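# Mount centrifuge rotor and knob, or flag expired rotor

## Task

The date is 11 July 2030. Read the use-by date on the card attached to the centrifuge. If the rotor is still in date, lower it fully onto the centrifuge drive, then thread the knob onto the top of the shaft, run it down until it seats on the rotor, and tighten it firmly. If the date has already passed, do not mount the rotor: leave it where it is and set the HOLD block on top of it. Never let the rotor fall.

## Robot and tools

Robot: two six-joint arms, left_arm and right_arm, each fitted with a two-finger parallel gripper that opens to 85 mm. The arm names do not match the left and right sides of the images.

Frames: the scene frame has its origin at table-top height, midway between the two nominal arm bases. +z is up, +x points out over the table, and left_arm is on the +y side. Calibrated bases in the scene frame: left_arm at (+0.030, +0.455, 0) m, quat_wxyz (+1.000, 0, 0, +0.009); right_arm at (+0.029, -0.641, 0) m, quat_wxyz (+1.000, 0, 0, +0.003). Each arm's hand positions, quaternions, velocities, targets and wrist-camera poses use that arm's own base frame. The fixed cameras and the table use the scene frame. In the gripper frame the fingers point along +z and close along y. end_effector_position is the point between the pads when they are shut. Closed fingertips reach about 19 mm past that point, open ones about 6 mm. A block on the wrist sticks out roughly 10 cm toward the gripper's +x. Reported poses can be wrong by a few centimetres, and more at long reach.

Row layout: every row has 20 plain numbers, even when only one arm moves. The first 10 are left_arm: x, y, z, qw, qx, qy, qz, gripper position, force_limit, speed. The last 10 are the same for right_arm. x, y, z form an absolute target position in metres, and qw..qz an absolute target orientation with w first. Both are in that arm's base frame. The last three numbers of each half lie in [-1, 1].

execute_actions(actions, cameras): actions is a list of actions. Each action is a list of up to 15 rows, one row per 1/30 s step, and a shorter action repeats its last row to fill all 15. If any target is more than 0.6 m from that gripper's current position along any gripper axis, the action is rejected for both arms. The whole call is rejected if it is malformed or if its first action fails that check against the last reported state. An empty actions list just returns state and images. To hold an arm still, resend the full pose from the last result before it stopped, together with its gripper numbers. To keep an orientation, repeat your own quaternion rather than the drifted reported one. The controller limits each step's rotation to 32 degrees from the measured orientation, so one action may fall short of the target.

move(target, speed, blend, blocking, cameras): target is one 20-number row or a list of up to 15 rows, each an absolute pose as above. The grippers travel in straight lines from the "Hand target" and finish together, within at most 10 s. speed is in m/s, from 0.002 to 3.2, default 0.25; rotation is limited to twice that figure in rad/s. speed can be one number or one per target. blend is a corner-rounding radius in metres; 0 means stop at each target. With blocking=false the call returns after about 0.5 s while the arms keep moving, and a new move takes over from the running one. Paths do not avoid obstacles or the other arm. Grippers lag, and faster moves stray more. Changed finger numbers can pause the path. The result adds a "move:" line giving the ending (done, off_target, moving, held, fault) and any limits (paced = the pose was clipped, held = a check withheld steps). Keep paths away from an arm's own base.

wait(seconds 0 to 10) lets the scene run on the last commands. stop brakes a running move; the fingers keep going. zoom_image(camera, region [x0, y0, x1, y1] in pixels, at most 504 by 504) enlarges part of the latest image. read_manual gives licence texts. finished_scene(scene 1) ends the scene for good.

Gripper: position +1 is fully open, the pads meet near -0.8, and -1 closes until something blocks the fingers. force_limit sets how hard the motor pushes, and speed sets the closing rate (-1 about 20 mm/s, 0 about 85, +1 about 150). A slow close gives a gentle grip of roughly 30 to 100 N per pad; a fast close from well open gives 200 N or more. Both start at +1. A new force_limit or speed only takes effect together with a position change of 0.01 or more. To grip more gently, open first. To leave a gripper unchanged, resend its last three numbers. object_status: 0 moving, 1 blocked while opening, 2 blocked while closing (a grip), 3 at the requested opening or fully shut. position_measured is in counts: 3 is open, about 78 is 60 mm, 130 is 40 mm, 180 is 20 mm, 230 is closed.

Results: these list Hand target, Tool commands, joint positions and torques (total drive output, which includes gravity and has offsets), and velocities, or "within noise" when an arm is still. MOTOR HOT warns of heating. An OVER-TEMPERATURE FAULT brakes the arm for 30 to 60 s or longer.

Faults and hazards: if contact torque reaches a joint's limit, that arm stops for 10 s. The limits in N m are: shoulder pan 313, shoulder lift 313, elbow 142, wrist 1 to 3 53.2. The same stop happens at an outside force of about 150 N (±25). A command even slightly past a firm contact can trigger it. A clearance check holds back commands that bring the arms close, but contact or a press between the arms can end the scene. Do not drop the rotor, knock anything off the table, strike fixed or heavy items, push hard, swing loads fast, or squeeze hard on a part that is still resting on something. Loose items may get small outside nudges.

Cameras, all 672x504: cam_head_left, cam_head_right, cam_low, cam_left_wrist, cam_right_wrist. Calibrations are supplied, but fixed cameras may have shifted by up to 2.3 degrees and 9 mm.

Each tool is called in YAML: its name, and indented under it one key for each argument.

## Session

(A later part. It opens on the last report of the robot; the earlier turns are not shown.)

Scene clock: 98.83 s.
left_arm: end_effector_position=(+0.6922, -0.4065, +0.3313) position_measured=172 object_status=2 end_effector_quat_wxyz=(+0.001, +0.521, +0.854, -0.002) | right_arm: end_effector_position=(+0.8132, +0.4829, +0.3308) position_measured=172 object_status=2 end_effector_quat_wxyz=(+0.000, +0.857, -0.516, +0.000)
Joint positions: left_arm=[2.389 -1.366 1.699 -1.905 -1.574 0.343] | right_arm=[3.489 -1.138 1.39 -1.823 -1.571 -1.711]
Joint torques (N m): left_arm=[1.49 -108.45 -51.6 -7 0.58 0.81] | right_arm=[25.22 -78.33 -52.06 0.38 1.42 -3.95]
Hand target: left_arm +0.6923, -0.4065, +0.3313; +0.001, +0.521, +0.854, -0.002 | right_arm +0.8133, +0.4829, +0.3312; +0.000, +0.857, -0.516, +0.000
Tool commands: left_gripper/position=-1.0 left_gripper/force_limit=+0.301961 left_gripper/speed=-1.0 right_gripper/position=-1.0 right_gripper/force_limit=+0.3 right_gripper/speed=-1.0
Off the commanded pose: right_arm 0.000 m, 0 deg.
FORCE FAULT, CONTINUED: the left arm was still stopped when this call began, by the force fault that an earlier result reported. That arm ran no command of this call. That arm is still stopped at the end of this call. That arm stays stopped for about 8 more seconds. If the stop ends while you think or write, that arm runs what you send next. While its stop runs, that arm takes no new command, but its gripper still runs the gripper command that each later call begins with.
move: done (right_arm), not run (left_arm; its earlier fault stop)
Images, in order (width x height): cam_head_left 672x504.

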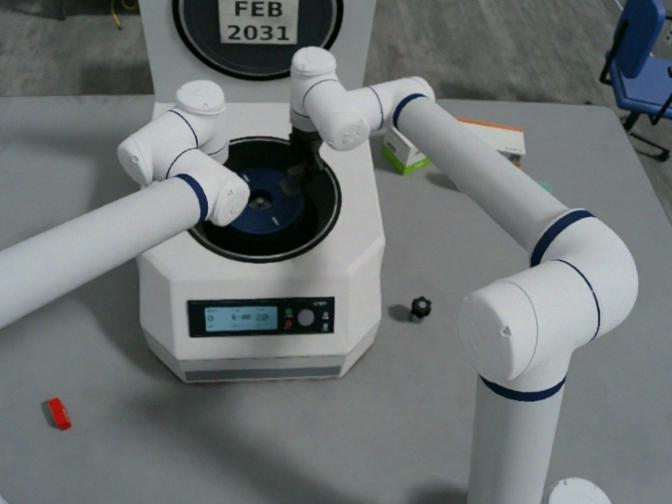

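move:
  target: [0.6923, -0.4065, 0.3313, 0.001, 0.521, 0.854, -0.002, 0.0, 0.3, -1, 0.8133, 0.4829, 0.3310, 0, -0.85672, 0.51578, 0, 0.0, 0.3, -1]
  speed: 0.01
  cameras: ["cam_head_left", "cam_left_wrist", "cam_right_wrist"]

Scene clock: 100.13 s.
left_arm: end_effector_position=(+0.6922, -0.4064, +0.3313) position_measured=128 object_status=0 end_effector_quat_wxyz=(+0.001, +0.521, +0.854, -0.002) | right_arm: end_effector_position=(+0.8133, +0.4829, +0.3310) position_measured=128 object_status=0 end_effector_quat_wxyz=(+0.000, +0.857, -0.516, +0.000)
Joint positions: left_arm=[2.389 -1.366 1.699 -1.905 -1.574 0.343] | right_arm=[3.489 -1.138 1.39 -1.823 -1.571 -1.711]
Joint torques (N m): left_arm=[-0.38 -108.95 -51.36 -7.68 0.65 0.7] | right_arm=[-9.19 -55.75 -36.7 -3.63 2.33 2.08]
Hand target: left_arm +0.6923, -0.4065, +0.3313; +0.001, +0.521, +0.854, -0.002 | right_arm +0.8133, +0.4829, +0.3310; +0.000, +0.857, -0.516, +0.000
Tool commands: left_gripper/position=+0.003922 left_gripper/force_limit=+0.301961 left_gripper/speed=-1.0 right_gripper/position=+0.0 right_gripper/force_limit=+0.3 right_gripper/speed=-1.0
Off the commanded pose: right_arm 0.000 m, 0 deg.
FORCE FAULT, CONTINUED: the left arm was still stopped when this call began, by the force fault that an earlier result reported. That arm ran no command of this call; its gripper ran only the gripper command that the call began with. That arm is still stopped at the end of this call. That arm stays stopped for about 7 more seconds. If the stop ends while you think or write, that arm runs what you send next. While its stop runs, that arm takes no new command, but its gripper still runs the gripper command that each later call begins with.
move: done (right_arm), not run (left_arm; its earlier fault stop)
camera_calibration:
cam_left_wrist: T_world_to_cam=[[0.887582, 0.460141, -0.0216558, -0.40824], [0.438779, -0.830191, 0.343884, -0.738449], [0.140257, -0.314728, -0.938762, 0.211565], [0, 0, 0, 1]] pos_world=[0.656689, -0.35862, 0.443709]
cam_right_wrist: T_world_to_cam=[[-0.889571, -0.456796, 0.00120713, 0.953575], [-0.430615, 0.839462, 0.331472, -0.143406], [-0.152428, 0.294348, -0.943464, 0.420451], [0, 0, 0, 1]] pos_world=[0.850608, 0.432214, 0.443064]
Images, in order (width x height): cam_head_left 672x504, cam_left_wrist 672x504, cam_right_wrist 672x504.

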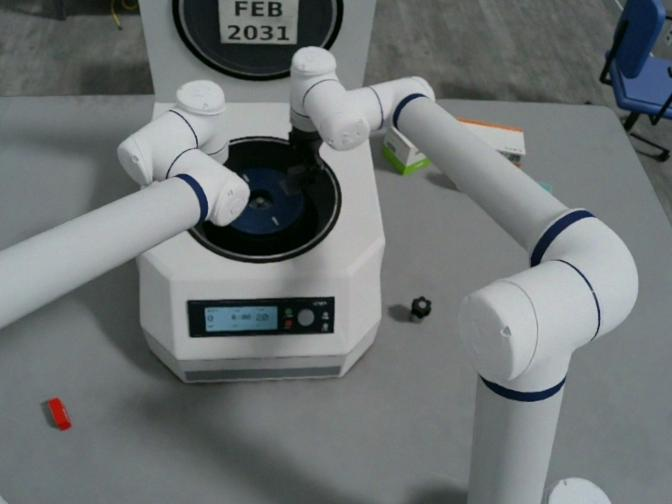

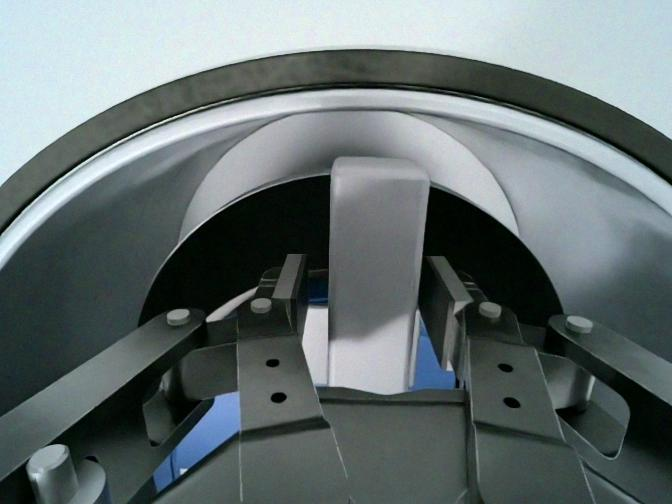

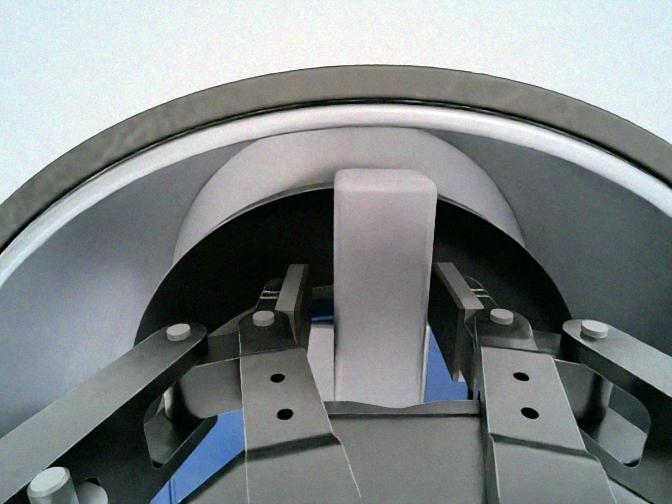

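wait:
  seconds: 7
  cameras: ["cam_head_left"]

Scene clock: 107.90 s.
left_arm: end_effector_position=(+0.6922, -0.4064, +0.3313) position_measured=128 object_status=3 end_effector_quat_wxyz=(+0.001, +0.521, +0.854, -0.002) | right_arm: end_effector_position=(+0.8133, +0.4829, +0.3310) position_measured=128 object_status=3 end_effector_quat_wxyz=(+0.000, +0.857, -0.516, +0.000)
Joint positions: left_arm=[2.389 -1.366 1.699 -1.905 -1.574 0.343] | right_arm=[3.489 -1.138 1.39 -1.823 -1.571 -1.711]
Joint torques (N m): left_arm=[-0.79 -109.22 -50.72 -7.47 0.5 0.62] | right_arm=[-9.24 -52.73 -37.18 -4.09 2.18 2.25]
Hand target: left_arm +0.6922, -0.4064, +0.3313; +0.001, +0.521, +0.854, -0.002 | right_arm +0.8133, +0.4829, +0.3310; +0.000, +0.857, -0.516, +0.000
Tool commands: left_gripper/position=+0.003922 left_gripper/force_limit=+0.301961 left_gripper/speed=-1.0 right_gripper/position=+0.0 right_gripper/force_limit=+0.3 right_gripper/speed=-1.0
Off the commanded pose: right_arm 0.000 m, 0 deg.
FORCE FAULT, CONTINUED: the left arm's stop, for the force fault that an earlier result reported, is over. The rest of the stop counts as 14 of the actions that you can send in this scene. That arm's target is now where it stood when the stop ended, not its last command. That arm accepts commands again.
wait: 7.00 s; at rest from the start
Images, in order (width x height): cam_head_left 672x504.

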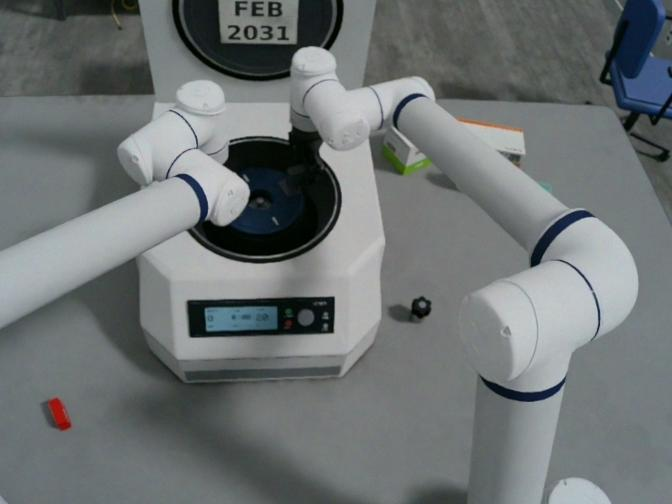

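move:
  target:
    - [0.6922,-0.4064,0.3463,0.001,0.521,0.854,-0.002,0.0,0.3,-1,0.8133,0.4829,0.346,0,0.85672,-0.51578,0,0.0,0.3,-1]
    - [0.6922,-0.4064,0.4713,0.001,0.521,0.854,-0.002,0.0,0.3,-1,0.8133,0.4829,0.471,0,0.85672,-0.51578,0,0.0,0.3,-1]
  speed: [0.03,0.15]
  blend: [0.005,0]
  cameras: ["cam_head_left","cam_left_wrist","cam_right_wrist"]

Scene clock: 109.93 s.
left_arm: end_effector_position=(+0.6922, -0.4064, +0.4712) position_measured=128 object_status=3 end_effector_quat_wxyz=(+0.001, +0.521, +0.854, -0.002) | right_arm: end_effector_position=(+0.8133, +0.4829, +0.4709) position_measured=128 object_status=3 end_effector_quat_wxyz=(+0.000, +0.857, -0.516, +0.000)
Joint positions: left_arm=[2.389 -1.415 1.506 -1.665 -1.574 0.343] | right_arm=[3.489 -1.17 1.188 -1.589 -1.571 -1.711]
Joint torques (N m): left_arm=[-0.7 -130.84 -64.25 -1.51 -0.23 -1.35] | right_arm=[-0.86 -55.47 -53.55 -1.49 0 1.58]
Hand target: left_arm +0.6922, -0.4064, +0.4713; +0.001, +0.521, +0.854, -0.002 | right_arm +0.8133, +0.4829, +0.4710; +0.000, +0.857, -0.516, +0.000
Off the commanded pose: left_arm 0.000 m, 0 deg | right_arm 0.000 m, 0 deg.
move: done
camera_calibration:
cam_left_wrist: T_world_to_cam=[[0.887342, 0.460624, -0.0212072, -0.405013], [0.438979, -0.829778, 0.344625, -0.786806], [0.141145, -0.315109, -0.938501, 0.342084], [0, 0, 0, 1]] pos_world=[0.656493, -0.358522, 0.58361]
cam_right_wrist: T_world_to_cam=[[-0.889636, -0.456669, 0.00120835, 0.953405], [-0.430482, 0.839498, 0.331553, -0.189955], [-0.152425, 0.294441, -0.943436, 0.552381], [0, 0, 0, 1]] pos_world=[0.850608, 0.432214, 0.582964]
Images, in order (width x height): cam_head_left 672x504, cam_left_wrist 672x504, cam_right_wrist 672x504.

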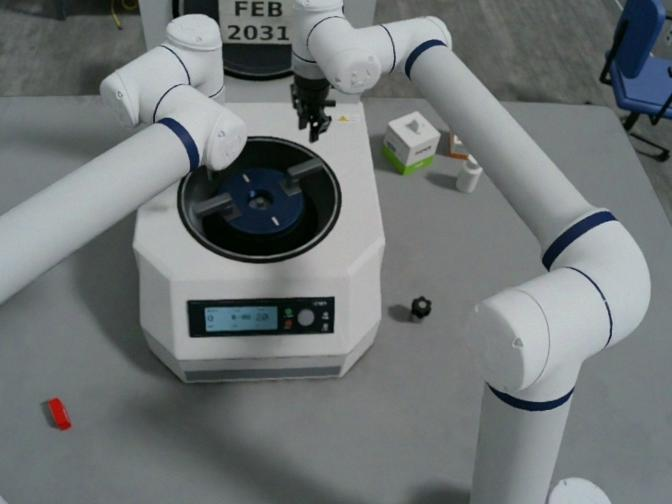

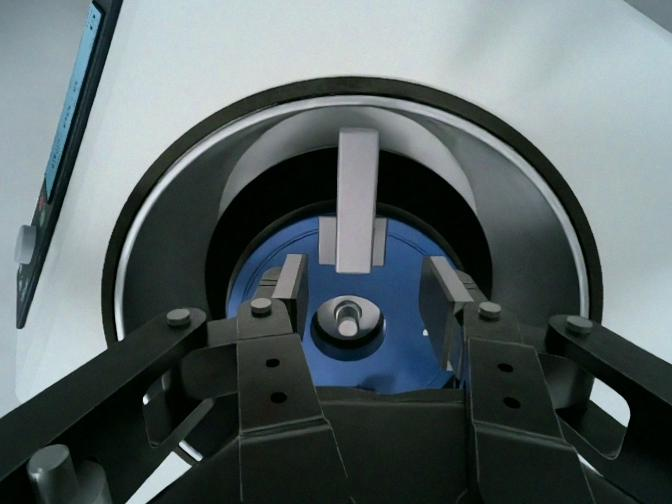

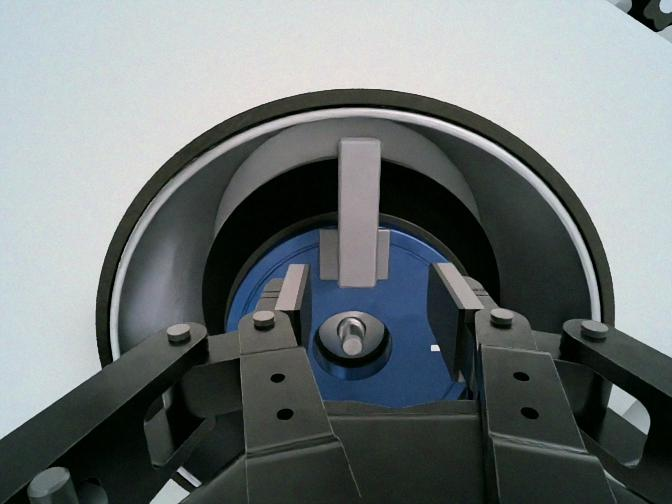

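zoom_image:
  camera: "cam_right_wrist"
  region: [290, 280, 416, 400]

zoom_image:
  camera: "cam_left_wrist"
  region: [290, 270, 416, 390]

Scaled by 4.000.

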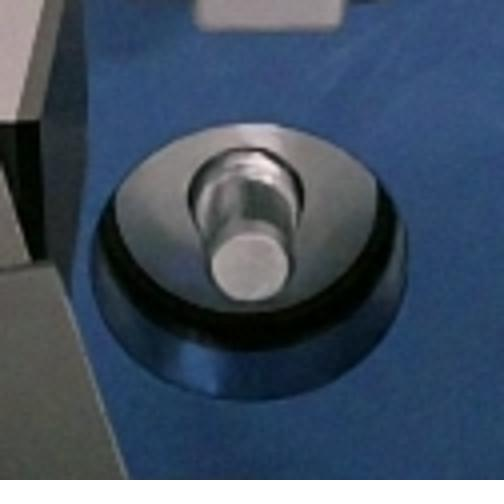

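Scaled by 4.000.

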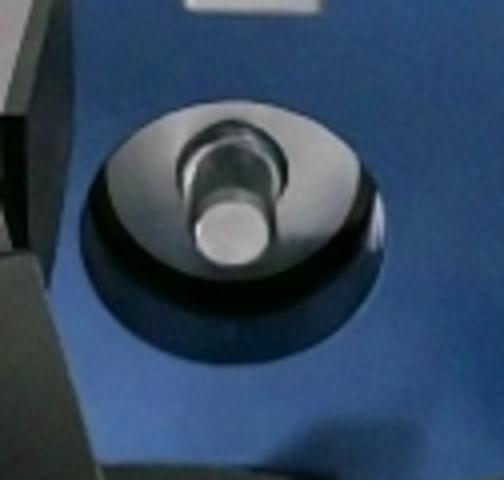

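move:
  target:
    - [0.62,-0.30,0.47,0.001,0.521,0.854,-0.002,0.0,0.3,-1,0.70,0.33,0.46,0,0.94583,0.32474,0,0.3,0.3,-1]
    - [0.52,-0.15,0.46,0.001,0.521,0.854,-0.002,0.0,0.3,-1,0.590,0.1765,0.32,0,0.35918,0.93327,0,0.3,0.3,-1]
  speed: 0.5
  blend: [0.08,0]
  cameras: ["cam_head_left","cam_right_wrist"]

Scene clock: 116.70 s.
left_arm: end_effector_position=(+0.5200, -0.1500, +0.4600) position_measured=128 object_status=3 end_effector_quat_wxyz=(+0.001, +0.521, +0.854, -0.002) | right_arm: end_effector_position=(+0.5900, +0.1765, +0.3200) position_measured=91 object_status=3 end_effector_quat_wxyz=(+0.000, +0.359, +0.933, +0.000)
Joint positions: left_arm=[2.529 -1.861 1.94 -1.652 -1.575 0.483] | right_arm=[3.14 -1.669 2.041 -1.942 -1.571 -5.55]
Joint torques (N m): left_arm=[15.2 -64.39 -44.97 -1.19 -1.56 3.26] | right_arm=[-15.11 -37.57 -35.1 -3.5 2.26 -3.47]
Hand target: left_arm +0.5200, -0.1500, +0.4600; +0.001, +0.521, +0.854, -0.002 | right_arm +0.5900, +0.1765, +0.3200; +0.000, +0.359, +0.933, +0.000
Off the commanded pose: left_arm 0.000 m, 0 deg | right_arm 0.000 m, 0 deg.
move: done
camera_calibration:
cam_right_wrist: T_world_to_cam=[[0.679895, 0.733309, 0.00125553, -0.521134], [0.691561, -0.641755, 0.331503, -0.37933], [0.2439, -0.224519, -0.943453, 0.323981], [0, 0, 0, 1]] pos_world=[0.537627, 0.211455, 0.432064]
Images, in order (width x height): cam_head_left 672x504, cam_right_wrist 672x504.

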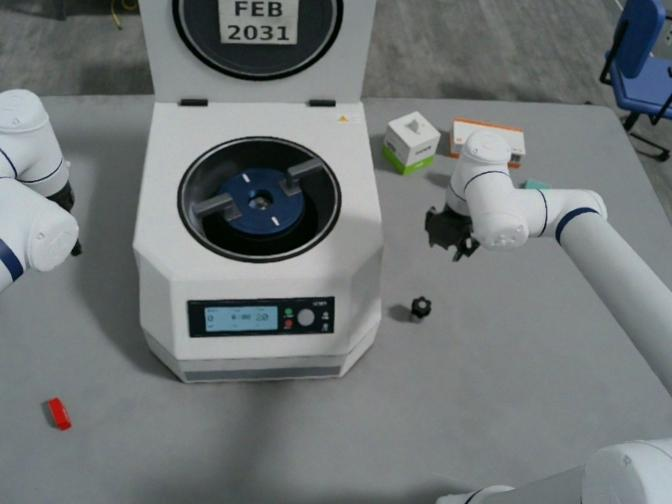

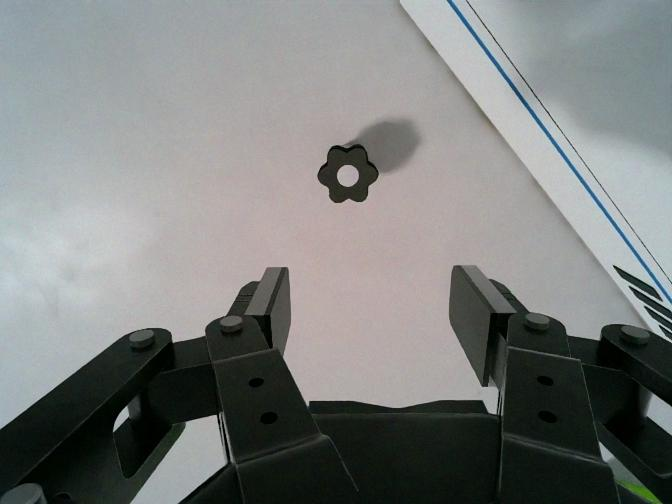

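zoom_image:
  camera: "cam_right_wrist"
  region: [300, 130, 396, 220]

Scaled by 5.250.

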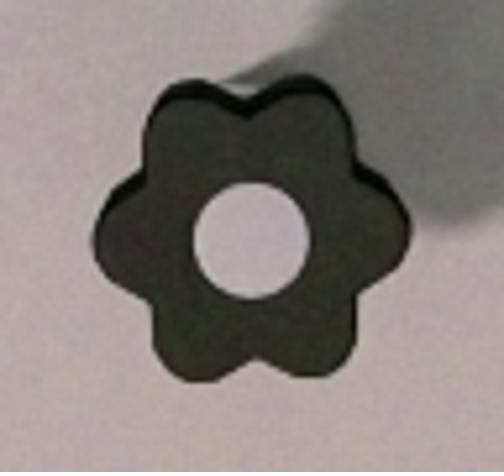

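move:
  target: [0.52,-0.15,0.46,0.001,0.521,0.854,-0.002,0.0,0.3,-1,0.585,0.1763,0.16,0,0.10540,0.99443,0,0.9,0.3,-1]
  speed: 0.3
  cameras: ["cam_right_wrist"]

Scene clock: 119.23 s.
left_arm: end_effector_position=(+0.5200, -0.1500, +0.4600) position_measured=128 object_status=3 end_effector_quat_wxyz=(+0.001, +0.521, +0.854, -0.002) | right_arm: end_effector_position=(+0.5850, +0.1763, +0.1600) position_measured=16 object_status=0 end_effector_quat_wxyz=(+0.000, +0.105, +0.994, +0.000)
Joint positions: left_arm=[2.529 -1.861 1.94 -1.652 -1.575 0.483] | right_arm=[3.14 -1.52 2.224 -2.275 -1.571 -6.074]
Joint torques (N m): left_arm=[15.98 -65.27 -45.64 -1.58 -1.42 3.29] | right_arm=[-15.21 -19.73 -27.67 -3.42 1.84 -3.21]
Hand target: left_arm +0.5200, -0.1500, +0.4600; +0.001, +0.521, +0.854, -0.002 | right_arm +0.5850, +0.1763, +0.1600; +0.000, +0.105, +0.994, +0.000
Off the commanded pose: left_arm 0.000 m, 0 deg | right_arm 0.000 m, 0 deg.
move: done
camera_calibration:
cam_right_wrist: T_world_to_cam=[[0.222022, 0.975041, 0.00125466, -0.292099], [0.919806, -0.209872, 0.331528, -0.532667], [0.323516, -0.0724525, -0.943445, 0.100805], [0, 0, 0, 1]] pos_world=[0.52219, 0.18032, 0.272064]
Images, in order (width x height): cam_right_wrist 672x504.

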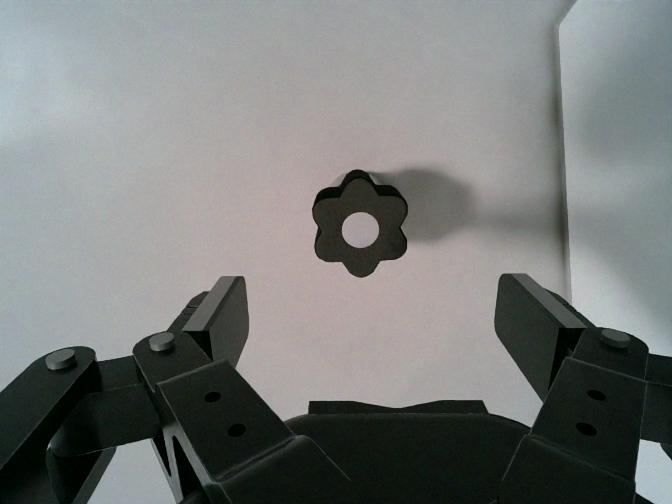

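zoom_image:
  camera: "cam_right_wrist"
  region: [300, 160, 426, 286]

Scaled by 4.000.

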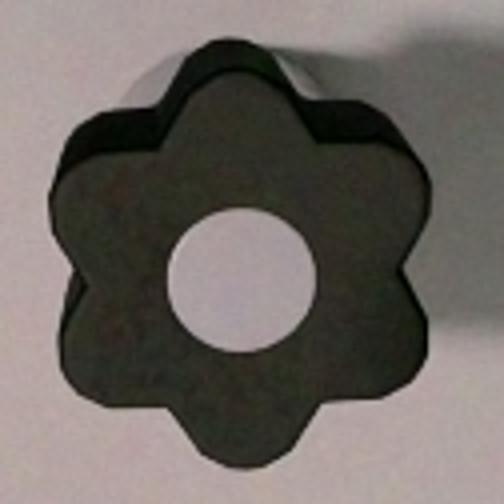

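execute_actions:
  actions: []
  cameras: ["cam_head_left","cam_low"]

zoom_image:
  camera: "cam_head_left"
  region: [390, 280, 450, 340]

zoom_image:
  camera: "cam_low"
  region: [340, 180, 500, 300]

Scene clock: 119.80 s.
left_arm: end_effector_position=(+0.5200, -0.1500, +0.4600) position_measured=128 object_status=3 end_effector_quat_wxyz=(+0.001, +0.521, +0.854, -0.002) | right_arm: end_effector_position=(+0.5850, +0.1763, +0.1600) position_measured=16 object_status=3 end_effector_quat_wxyz=(+0.000, +0.105, +0.994, +0.000)
Joint positions: left_arm=[2.529 -1.861 1.94 -1.652 -1.575 0.483] | right_arm=[3.14 -1.52 2.224 -2.275 -1.571 -6.074]
Joint velocities: within noise
Joint torques (N m): left_arm=[16.32 -64.18 -44.88 -1.41 -1.32 3.39] | right_arm=[-18.01 -19.75 -28.65 -3.56 2.39 -3.42]
Hand target: left_arm +0.5200, -0.1500, +0.4600; +0.001, +0.521, +0.854, -0.002 | right_arm +0.5850, +0.1763, +0.1600; +0.000, +0.105, +0.994, +0.000
Tool commands: left_gripper/position=+0.0 left_gripper/force_limit=+0.3 left_gripper/speed=-1.0 right_gripper/position=+0.9 right_gripper/force_limit=+0.3 right_gripper/speed=-1.0
Off the commanded pose: left_arm 0.000 m, 0 deg | right_arm 0.000 m, 0 deg.
Images, in order (width x height): cam_head_left 672x504, cam_low 672x504.

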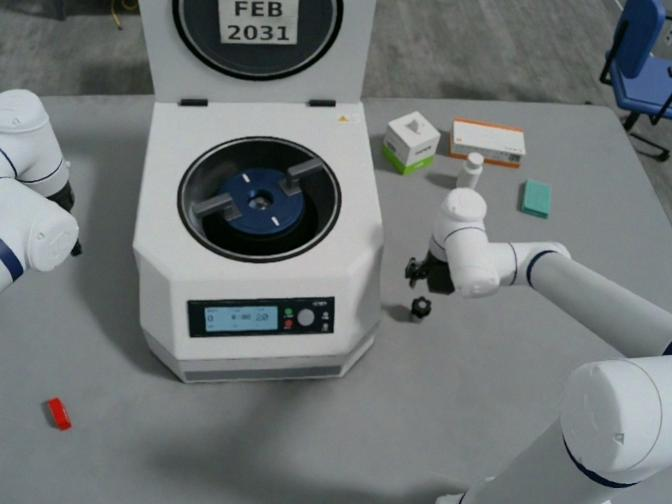

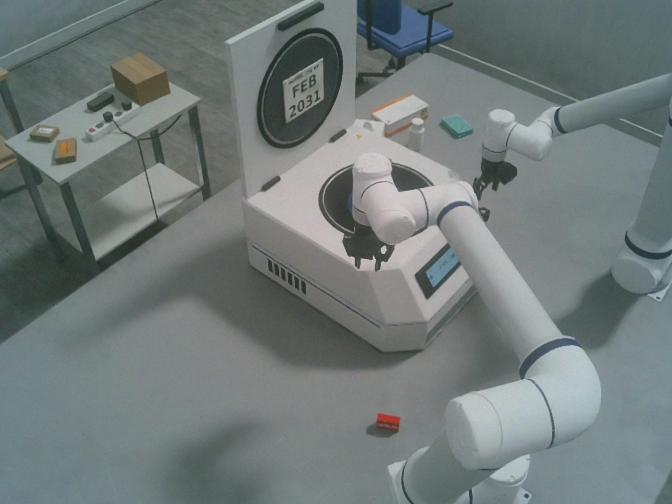

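Scaled by 8.400.

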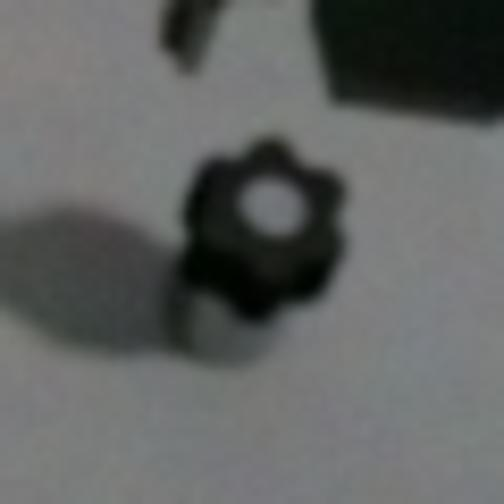

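Scaled by 3.150.

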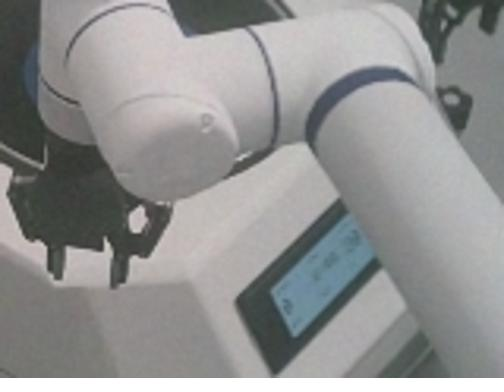

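move:
  target:
    - [0.52,-0.15,0.46,0.001,0.521,0.854,-0.002,0.0,0.3,-1,0.5848,0.1764,0.10,0,0.08803,0.99612,0,0.9,0.3,-1]
    - [0.52,-0.15,0.46,0.001,0.521,0.854,-0.002,0.0,0.3,-1,0.5848,0.1764,0.052,0,0.08803,0.99612,0,0.9,0.3,-1]
  speed: [0.2,0.1]
  blend: [0.01,0]
  cameras: ["cam_right_wrist"]

Scene clock: 121.57 s.
left_arm: end_effector_position=(+0.5200, -0.1500, +0.4600) position_measured=128 object_status=3 end_effector_quat_wxyz=(+0.001, +0.521, +0.854, -0.002) | right_arm: end_effector_position=(+0.5848, +0.1764, +0.0521) position_measured=16 object_status=3 end_effector_quat_wxyz=(+0.000, +0.088, +0.996, +0.000)
Joint positions: left_arm=[2.529 -1.861 1.94 -1.652 -1.575 0.483] | right_arm=[3.14 -1.353 2.3 -2.518 -1.571 -6.109]
Joint torques (N m): left_arm=[14.25 -64.2 -45.45 -1.46 -1.59 3.52] | right_arm=[8.27 -24.15 -20.71 -3.54 -0.52 -2.19]
Hand target: left_arm +0.5200, -0.1500, +0.4600; +0.001, +0.521, +0.854, -0.002 | right_arm +0.5848, +0.1764, +0.0520; +0.000, +0.088, +0.996, +0.000
Off the commanded pose: left_arm 0.000 m, 0 deg | right_arm 0.000 m, 0 deg.
move: done
camera_calibration:
cam_right_wrist: T_world_to_cam=[[0.187766, 0.982213, 0.00122555, -0.273242], [0.92661, -0.17755, 0.331465, -0.506345], [0.325787, -0.0611022, -0.943467, -0.00424635], [0, 0, 0, 1]] pos_world=[0.521874, 0.178221, 0.164164]
Images, in order (width x height): cam_right_wrist 672x504.

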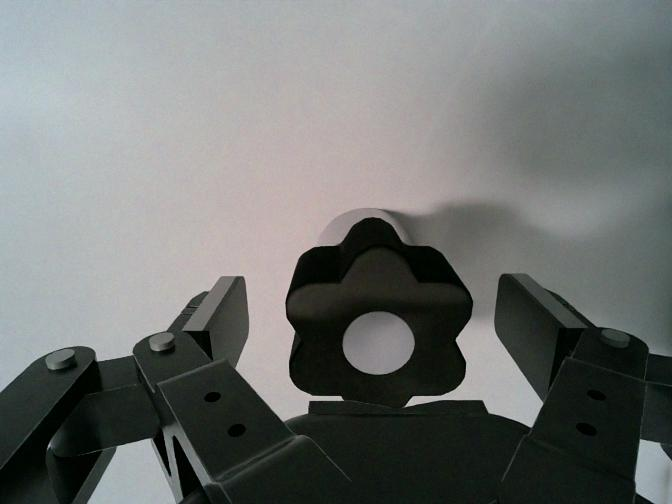

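move:
  target: [0.52,-0.15,0.46,0.001,0.521,0.854,-0.002,0.0,0.3,-1,0.5848,0.1764,0.052,0,0.08803,0.99612,0,-1,-0.7,-1]
  speed: 0.1
  cameras: ["cam_right_wrist"]

Scene clock: 123.73 s.
left_arm: end_effector_position=(+0.5200, -0.1500, +0.4600) position_measured=128 object_status=3 end_effector_quat_wxyz=(+0.001, +0.521, +0.854, -0.002) | right_arm: end_effector_position=(+0.5848, +0.1764, +0.0520) position_measured=109 object_status=0 end_effector_quat_wxyz=(+0.000, +0.088, +0.996, +0.000)
Joint positions: left_arm=[2.529 -1.861 1.94 -1.652 -1.575 0.483] | right_arm=[3.14 -1.352 2.3 -2.519 -1.571 -6.109]
Joint torques (N m): left_arm=[14.32 -66.16 -45.26 -1.47 -1.48 3.2] | right_arm=[6.41 -27 -19.84 -2.51 -0.49 2.35]
Hand target: left_arm +0.5200, -0.1500, +0.4600; +0.001, +0.521, +0.854, -0.002 | right_arm +0.5848, +0.1764, +0.0520; +0.000, +0.088, +0.996, +0.000
Off the commanded pose: left_arm 0.000 m, 0 deg | right_arm 0.000 m, 0 deg.
move: done
camera_calibration:
cam_right_wrist: T_world_to_cam=[[0.18785, 0.982197, 0.00127579, -0.273292], [0.926561, -0.177641, 0.331554, -0.506285], [0.325878, -0.0611005, -0.943435, -0.00439385], [0, 0, 0, 1]] pos_world=[0.521874, 0.178222, 0.164064]
Images, in order (width x height): cam_right_wrist 672x504.

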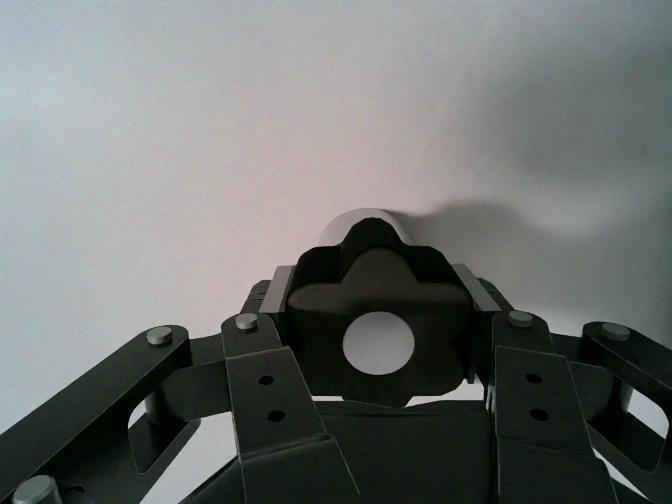

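wait:
  seconds: 0.4
  cameras: ["cam_right_wrist"]

Scene clock: 124.20 s.
left_arm: end_effector_position=(+0.5200, -0.1500, +0.4600) position_measured=128 object_status=3 end_effector_quat_wxyz=(+0.001, +0.521, +0.854, -0.002) | right_arm: end_effector_position=(+0.5848, +0.1764, +0.0520) position_measured=109 object_status=2 end_effector_quat_wxyz=(+0.000, +0.088, +0.996, +0.000)
Joint positions: left_arm=[2.529 -1.861 1.94 -1.652 -1.575 0.483] | right_arm=[3.14 -1.352 2.3 -2.519 -1.571 -6.109]
Joint torques (N m): left_arm=[15 -65.15 -45.55 -1.61 -1.5 3.08] | right_arm=[4.04 -28.01 -21.17 -1.28 -0.44 2.74]
Hand target: left_arm +0.5200, -0.1500, +0.4600; +0.001, +0.521, +0.854, -0.002 | right_arm +0.5848, +0.1764, +0.0520; +0.000, +0.088, +0.996, +0.000
Tool commands: left_gripper/position=+0.0 left_gripper/force_limit=+0.3 left_gripper/speed=-1.0 right_gripper/position=-1.0 right_gripper/force_limit=-0.7 right_gripper/speed=-1.0
Off the commanded pose: left_arm 0.000 m, 0 deg | right_arm 0.000 m, 0 deg.
wait: 0.40 s; at rest by 0.10 s
camera_calibration:
cam_right_wrist: T_world_to_cam=[[0.187857, 0.982196, 0.00125764, -0.273292], [0.926592, -0.177646, 0.331466, -0.506285], [0.325788, -0.0611029, -0.943466, -0.00434126], [0, 0, 0, 1]] pos_world=[0.521874, 0.178222, 0.164064]
Images, in order (width x height): cam_right_wrist 672x504.

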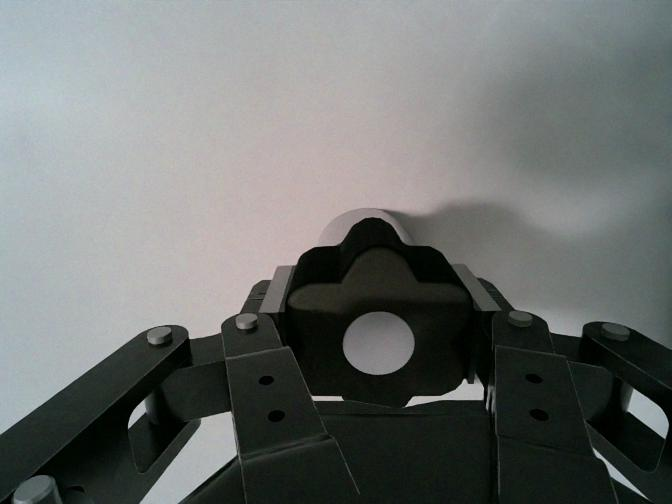

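move:
  target:
    - [0.52,-0.15,0.46,0.001,0.521,0.854,-0.002,0.0,0.3,-1,0.5848,0.1764,0.10,0,0.08803,0.99612,0,-1,-0.7,-1]
    - [0.52,-0.15,0.46,0.001,0.521,0.854,-0.002,0.0,0.3,-1,0.62,0.25,0.40,0,0.03,0.99955,0,-1,-0.7,-1]
    - [0.52,-0.15,0.46,0.001,0.521,0.854,-0.002,0.0,0.3,-1,0.8161,0.6075,0.39,0,-0.14781,0.98902,0,-1,-0.7,-1]
  speed: [0.06,0.25,0.25]
  blend: [0.01,0.1,0]
  cameras: ["cam_right_wrist","cam_head_left"]

Scene clock: 129.73 s.
left_arm: end_effector_position=(+0.5200, -0.1500, +0.4600) position_measured=128 object_status=3 end_effector_quat_wxyz=(+0.001, +0.521, +0.854, -0.002) | right_arm: end_effector_position=(+0.8161, +0.6074, +0.3900) position_measured=109 object_status=2 end_effector_quat_wxyz=(+0.000, -0.148, +0.989, +0.000)
Joint positions: left_arm=[2.529 -1.861 1.94 -1.652 -1.575 0.483] | right_arm=[3.606 -1.033 1.126 -1.665 -1.571 -6.115]
Joint torques (N m): left_arm=[14.07 -63.78 -45.99 -1.8 -1.4 3.1] | right_arm=[13.95 -67.6 -55.8 -1.02 -2.11 -3.24]
Hand target: left_arm +0.5200, -0.1500, +0.4600; +0.001, +0.521, +0.854, -0.002 | right_arm +0.8161, +0.6075, +0.3900; +0.000, -0.148, +0.989, +0.000
Off the commanded pose: left_arm 0.000 m, 0 deg | right_arm 0.000 m, 0 deg.
move: done
camera_calibration:
cam_right_wrist: T_world_to_cam=[[-0.280206, 0.959939, 0.00122911, -0.345024], [0.90578, 0.263972, 0.331484, -1.00729], [0.31788, 0.0939971, -0.94346, 0.177791], [0, 0, 0, 1]] pos_world=[0.759192, 0.580388, 0.502064]
Images, in order (width x height): cam_head_left 672x504, cam_right_wrist 672x504.

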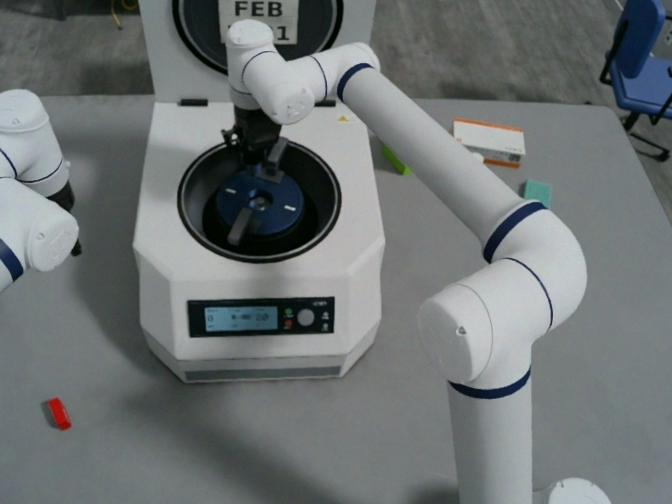

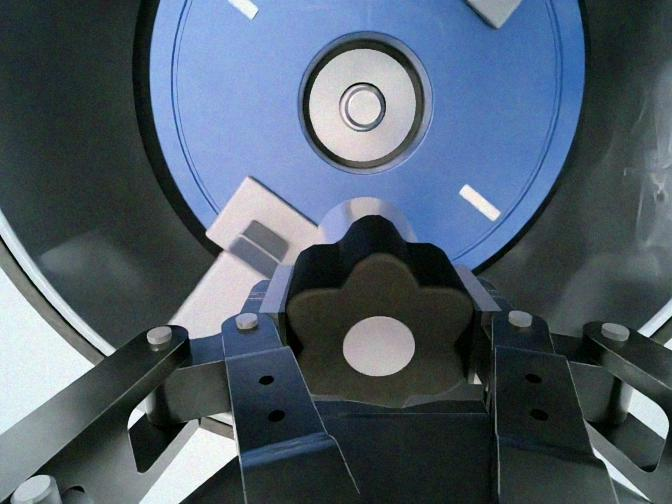

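zoom_image:
  camera: "cam_right_wrist"
  region: [290, 30, 440, 180]

Scaled by 3.360.

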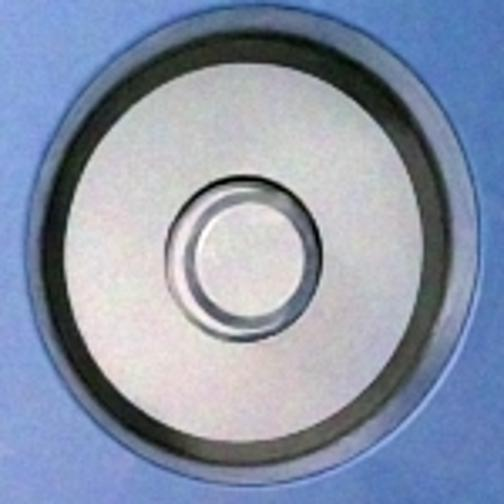

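move:
  target:
    - [0.52,-0.15,0.46,0.001,0.521,0.854,-0.002,0.0,0.3,-1,0.8161,0.6075,0.42,0,-0.14781,0.98902,0,-1,-0.7,-1]
    - [0.52,-0.15,0.46,0.001,0.521,0.854,-0.002,0.0,0.3,-1,0.8044,0.6458,0.42,0,-0.14781,0.98902,0,-1,-0.7,-1]
  speed: 0.2
  blend: [0.01,0]
  cameras: ["cam_right_wrist"]

zoom_image:
  camera: "cam_right_wrist"
  region: [200, 20, 368, 188]

Scene clock: 133.73 s.
left_arm: end_effector_position=(+0.5200, -0.1500, +0.4600) position_measured=128 object_status=3 end_effector_quat_wxyz=(+0.001, +0.521, +0.854, -0.002) | right_arm: end_effector_position=(+0.8044, +0.6457, +0.4200) position_measured=109 object_status=2 end_effector_quat_wxyz=(+0.000, -0.148, +0.989, +0.000)
Joint positions: left_arm=[2.529 -1.861 1.94 -1.652 -1.575 0.483] | right_arm=[3.645 -1.01 1.038 -1.599 -1.571 -6.076]
Joint torques (N m): left_arm=[13.45 -63.93 -46.37 -1.84 -1.58 2.94] | right_arm=[9.78 -66.86 -56.22 -0.98 1.25 2.71]
Hand target: left_arm +0.5200, -0.1500, +0.4600; +0.001, +0.521, +0.854, -0.002 | right_arm +0.8044, +0.6458, +0.4200; +0.000, -0.148, +0.989, +0.000
Off the commanded pose: left_arm 0.000 m, 0 deg | right_arm 0.000 m, 0 deg.
move: done
camera_calibration:
cam_right_wrist: T_world_to_cam=[[-0.280207, 0.959939, 0.00122871, -0.38498], [0.905779, 0.263973, 0.331484, -1.01682], [0.31788, 0.0939971, -0.94346, 0.206191], [0, 0, 0, 1]] pos_world=[0.747592, 0.618588, 0.532064]
Images, in order (width x height): cam_right_wrist 672x504.

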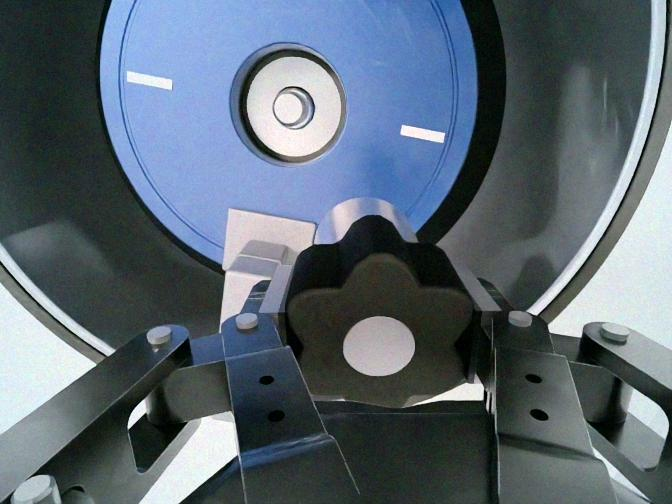

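Scaled by 3.000.

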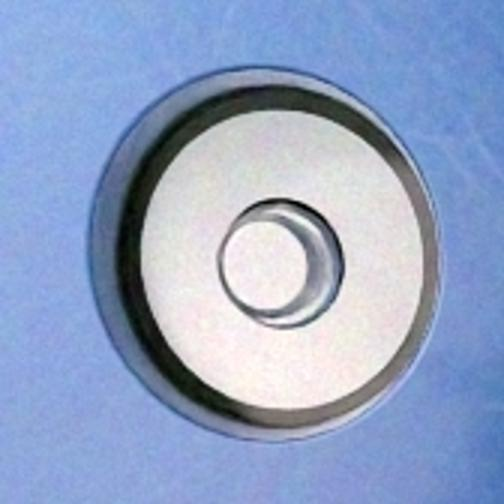

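move:
  target:
    - [0.52,-0.15,0.46,0.001,0.521,0.854,-0.002,0.0,0.3,-1,0.8336,0.5501,0.42,0,-0.14781,0.98902,0,-1,-0.7,-1]
  speed: 0.2
  cameras: ["cam_right_wrist"]

zoom_image:
  camera: "cam_right_wrist"
  region: [380, 20, 548, 188]

Scene clock: 135.53 s.
left_arm: end_effector_position=(+0.5200, -0.1500, +0.4600) position_measured=128 object_status=3 end_effector_quat_wxyz=(+0.001, +0.521, +0.854, -0.002) | right_arm: end_effector_position=(+0.8335, +0.5503, +0.4200) position_measured=109 object_status=2 end_effector_quat_wxyz=(+0.000, -0.148, +0.989, +0.000)
Joint positions: left_arm=[2.529 -1.861 1.94 -1.652 -1.575 0.483] | right_arm=[3.546 -1.071 1.132 -1.632 -1.571 -6.175]
Joint torques (N m): left_arm=[14.62 -63.99 -46.1 -1.65 -1.69 2.97] | right_arm=[-17.3 -83.29 -41.07 -4.09 2.12 -3.62]
Hand target: left_arm +0.5200, -0.1500, +0.4600; +0.001, +0.521, +0.854, -0.002 | right_arm +0.8336, +0.5501, +0.4200; +0.000, -0.148, +0.989, +0.000
Off the commanded pose: left_arm 0.000 m, 0 deg | right_arm 0.000 m, 0 deg.
move: done
camera_calibration:
cam_right_wrist: T_world_to_cam=[[-0.280294, 0.959913, 0.0011973, -0.285246], [0.905753, 0.264066, 0.331483, -1.01804], [0.317879, 0.0939972, -0.94346, 0.2059], [0, 0, 0, 1]] pos_world=[0.776692, 0.523288, 0.532064]
Images, in order (width x height): cam_right_wrist 672x504.

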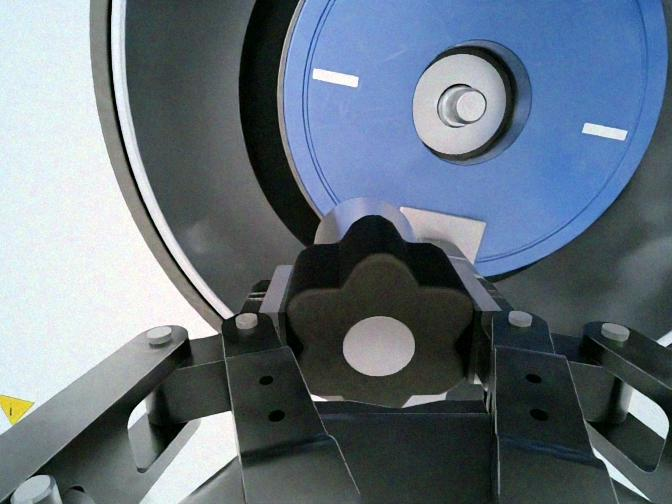

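Scaled by 3.000.

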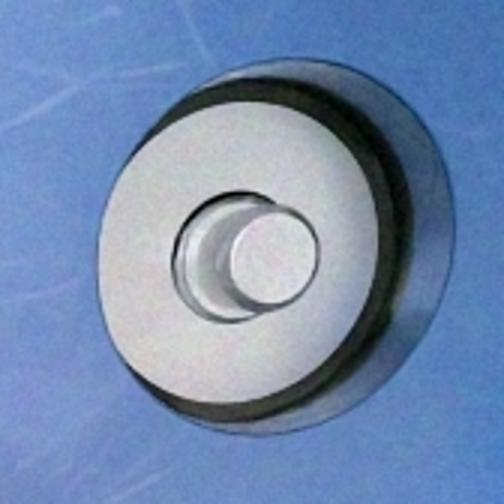

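move:
  target:
    - [0.50,-0.36,0.52,0.16773,0.25489,0.95126,-0.04494,0.0,0.3,-1,0.8335,0.5503,0.42,0,-0.14781,0.98902,0,-1,-0.7,-1]
    - [0.5568,-0.5327,0.394,0.32515,-0.04783,0.94431,0.01647,0.0,0.3,-1,0.8335,0.5503,0.42,0,-0.14781,0.98902,0,-1,-0.7,-1]
  speed: 0.4
  blend: [0.06,0]
  cameras: ["cam_left_wrist","cam_head_left"]

Scene clock: 141.03 s.
left_arm: end_effector_position=(+0.5568, -0.5327, +0.3940) position_measured=128 object_status=3 end_effector_quat_wxyz=(+0.325, -0.048, +0.944, +0.016) | right_arm: end_effector_position=(+0.8335, +0.5503, +0.4200) position_measured=109 object_status=2 end_effector_quat_wxyz=(+0.000, -0.148, +0.989, +0.000)
Joint positions: left_arm=[1.916 -1.564 1.954 -2.148 -0.931 -1.264] | right_arm=[3.546 -1.071 1.132 -1.632 -1.571 -6.175]
Joint torques (N m): left_arm=[-14.86 -56.86 -60.64 -1.81 2.45 -2.03] | right_arm=[4.55 -62.91 -55.45 -2.28 1.96 3.11]
Hand target: left_arm +0.5568, -0.5327, +0.3940; +0.325, -0.048, +0.944, +0.016 | right_arm +0.8335, +0.5503, +0.4200; +0.000, -0.148, +0.989, +0.000
Off the commanded pose: left_arm 0.000 m, 0 deg | right_arm 0.000 m, 0 deg.
move: done
camera_calibration:
cam_left_wrist: T_world_to_cam=[[-0.0921649, 0.995595, -0.017227, 0.600425], [0.527053, 0.0634545, 0.84746, -0.576958], [0.84482, 0.0690265, -0.53058, -0.0989588], [0, 0, 0, 1]] pos_world=[0.443028, -0.554339, 0.446786]
Images, in order (width x height): cam_head_left 672x504, cam_left_wrist 672x504.

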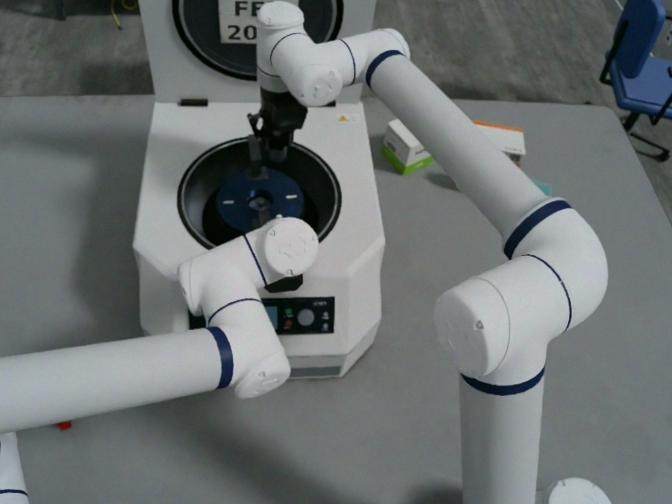

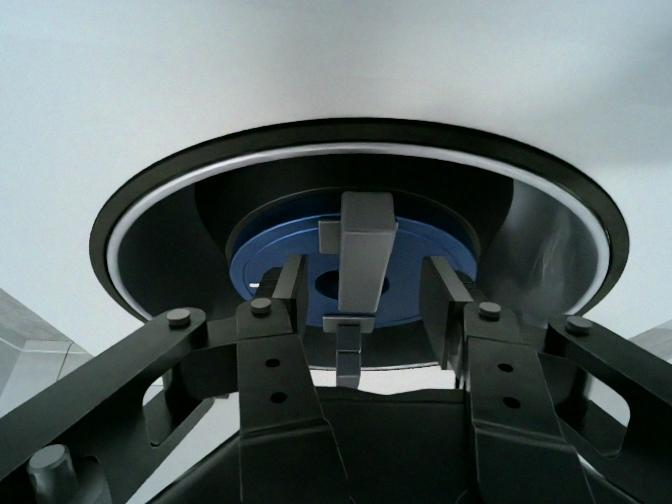

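move:
  target:
    - [0.5810,-0.5280,0.3645,0.32526,-0.04124,0.94462,0.01420,0.0,0.3,-1,0.8335,0.5503,0.42,0,-0.14781,0.98902,0,-1,-0.7,-1]
    - [0.6056,-0.5258,0.333,0.32526,-0.04124,0.94462,0.01420,0.0,0.3,-1,0.8335,0.5503,0.42,0,-0.14781,0.98902,0,-1,-0.7,-1]
  speed: [0.15,0.1]
  blend: [0.01,0]
  cameras: ["cam_left_wrist","cam_head_left"]

Scene clock: 142.67 s.
left_arm: end_effector_position=(+0.6055, -0.5258, +0.3331) position_measured=128 object_status=3 end_effector_quat_wxyz=(+0.325, -0.041, +0.945, +0.014) | right_arm: end_effector_position=(+0.8335, +0.5503, +0.4200) position_measured=109 object_status=2 end_effector_quat_wxyz=(+0.000, -0.148, +0.989, +0.000)
Joint positions: left_arm=[1.99 -1.473 1.99 -2.337 -0.95 -1.159] | right_arm=[3.546 -1.071 1.132 -1.632 -1.571 -6.175]
Joint torques (N m): left_arm=[15 -64.02 -39.36 -10.36 -0.49 3.43] | right_arm=[5.68 -59.6 -55.81 -2.45 1.95 3.07]
Hand target: left_arm +0.6056, -0.5258, +0.3330; +0.325, -0.041, +0.945, +0.014 | right_arm +0.8335, +0.5503, +0.4200; +0.000, -0.148, +0.989, +0.000
Off the commanded pose: left_arm 0.000 m, 0 deg | right_arm 0.000 m, 0 deg.
move: done
camera_calibration:
cam_left_wrist: T_world_to_cam=[[-0.0784208, 0.996772, -0.0172015, 0.589302], [0.527852, 0.0561537, 0.847478, -0.555738], [0.845708, 0.0573801, -0.530552, -0.179673], [0, 0, 0, 1]] pos_world=[0.491512, -0.545883, 0.385786]
Images, in order (width x height): cam_head_left 672x504, cam_left_wrist 672x504.

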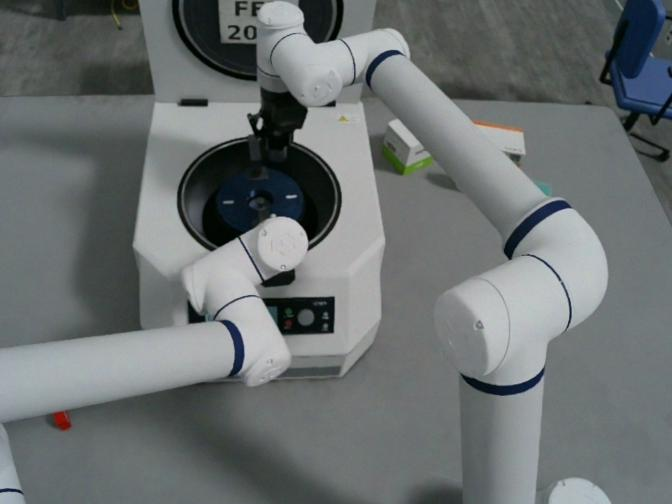

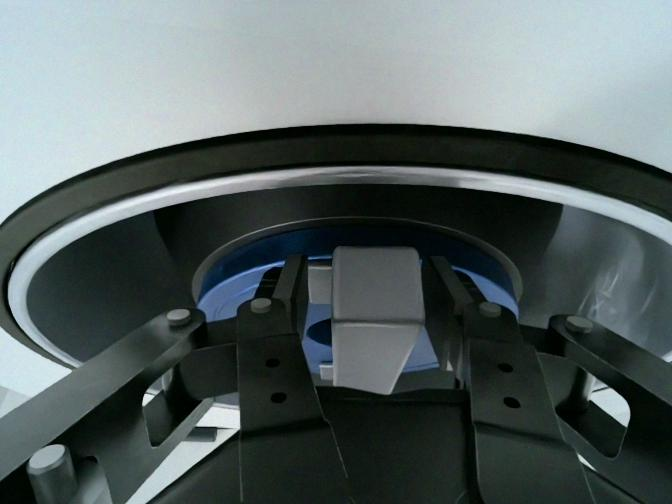

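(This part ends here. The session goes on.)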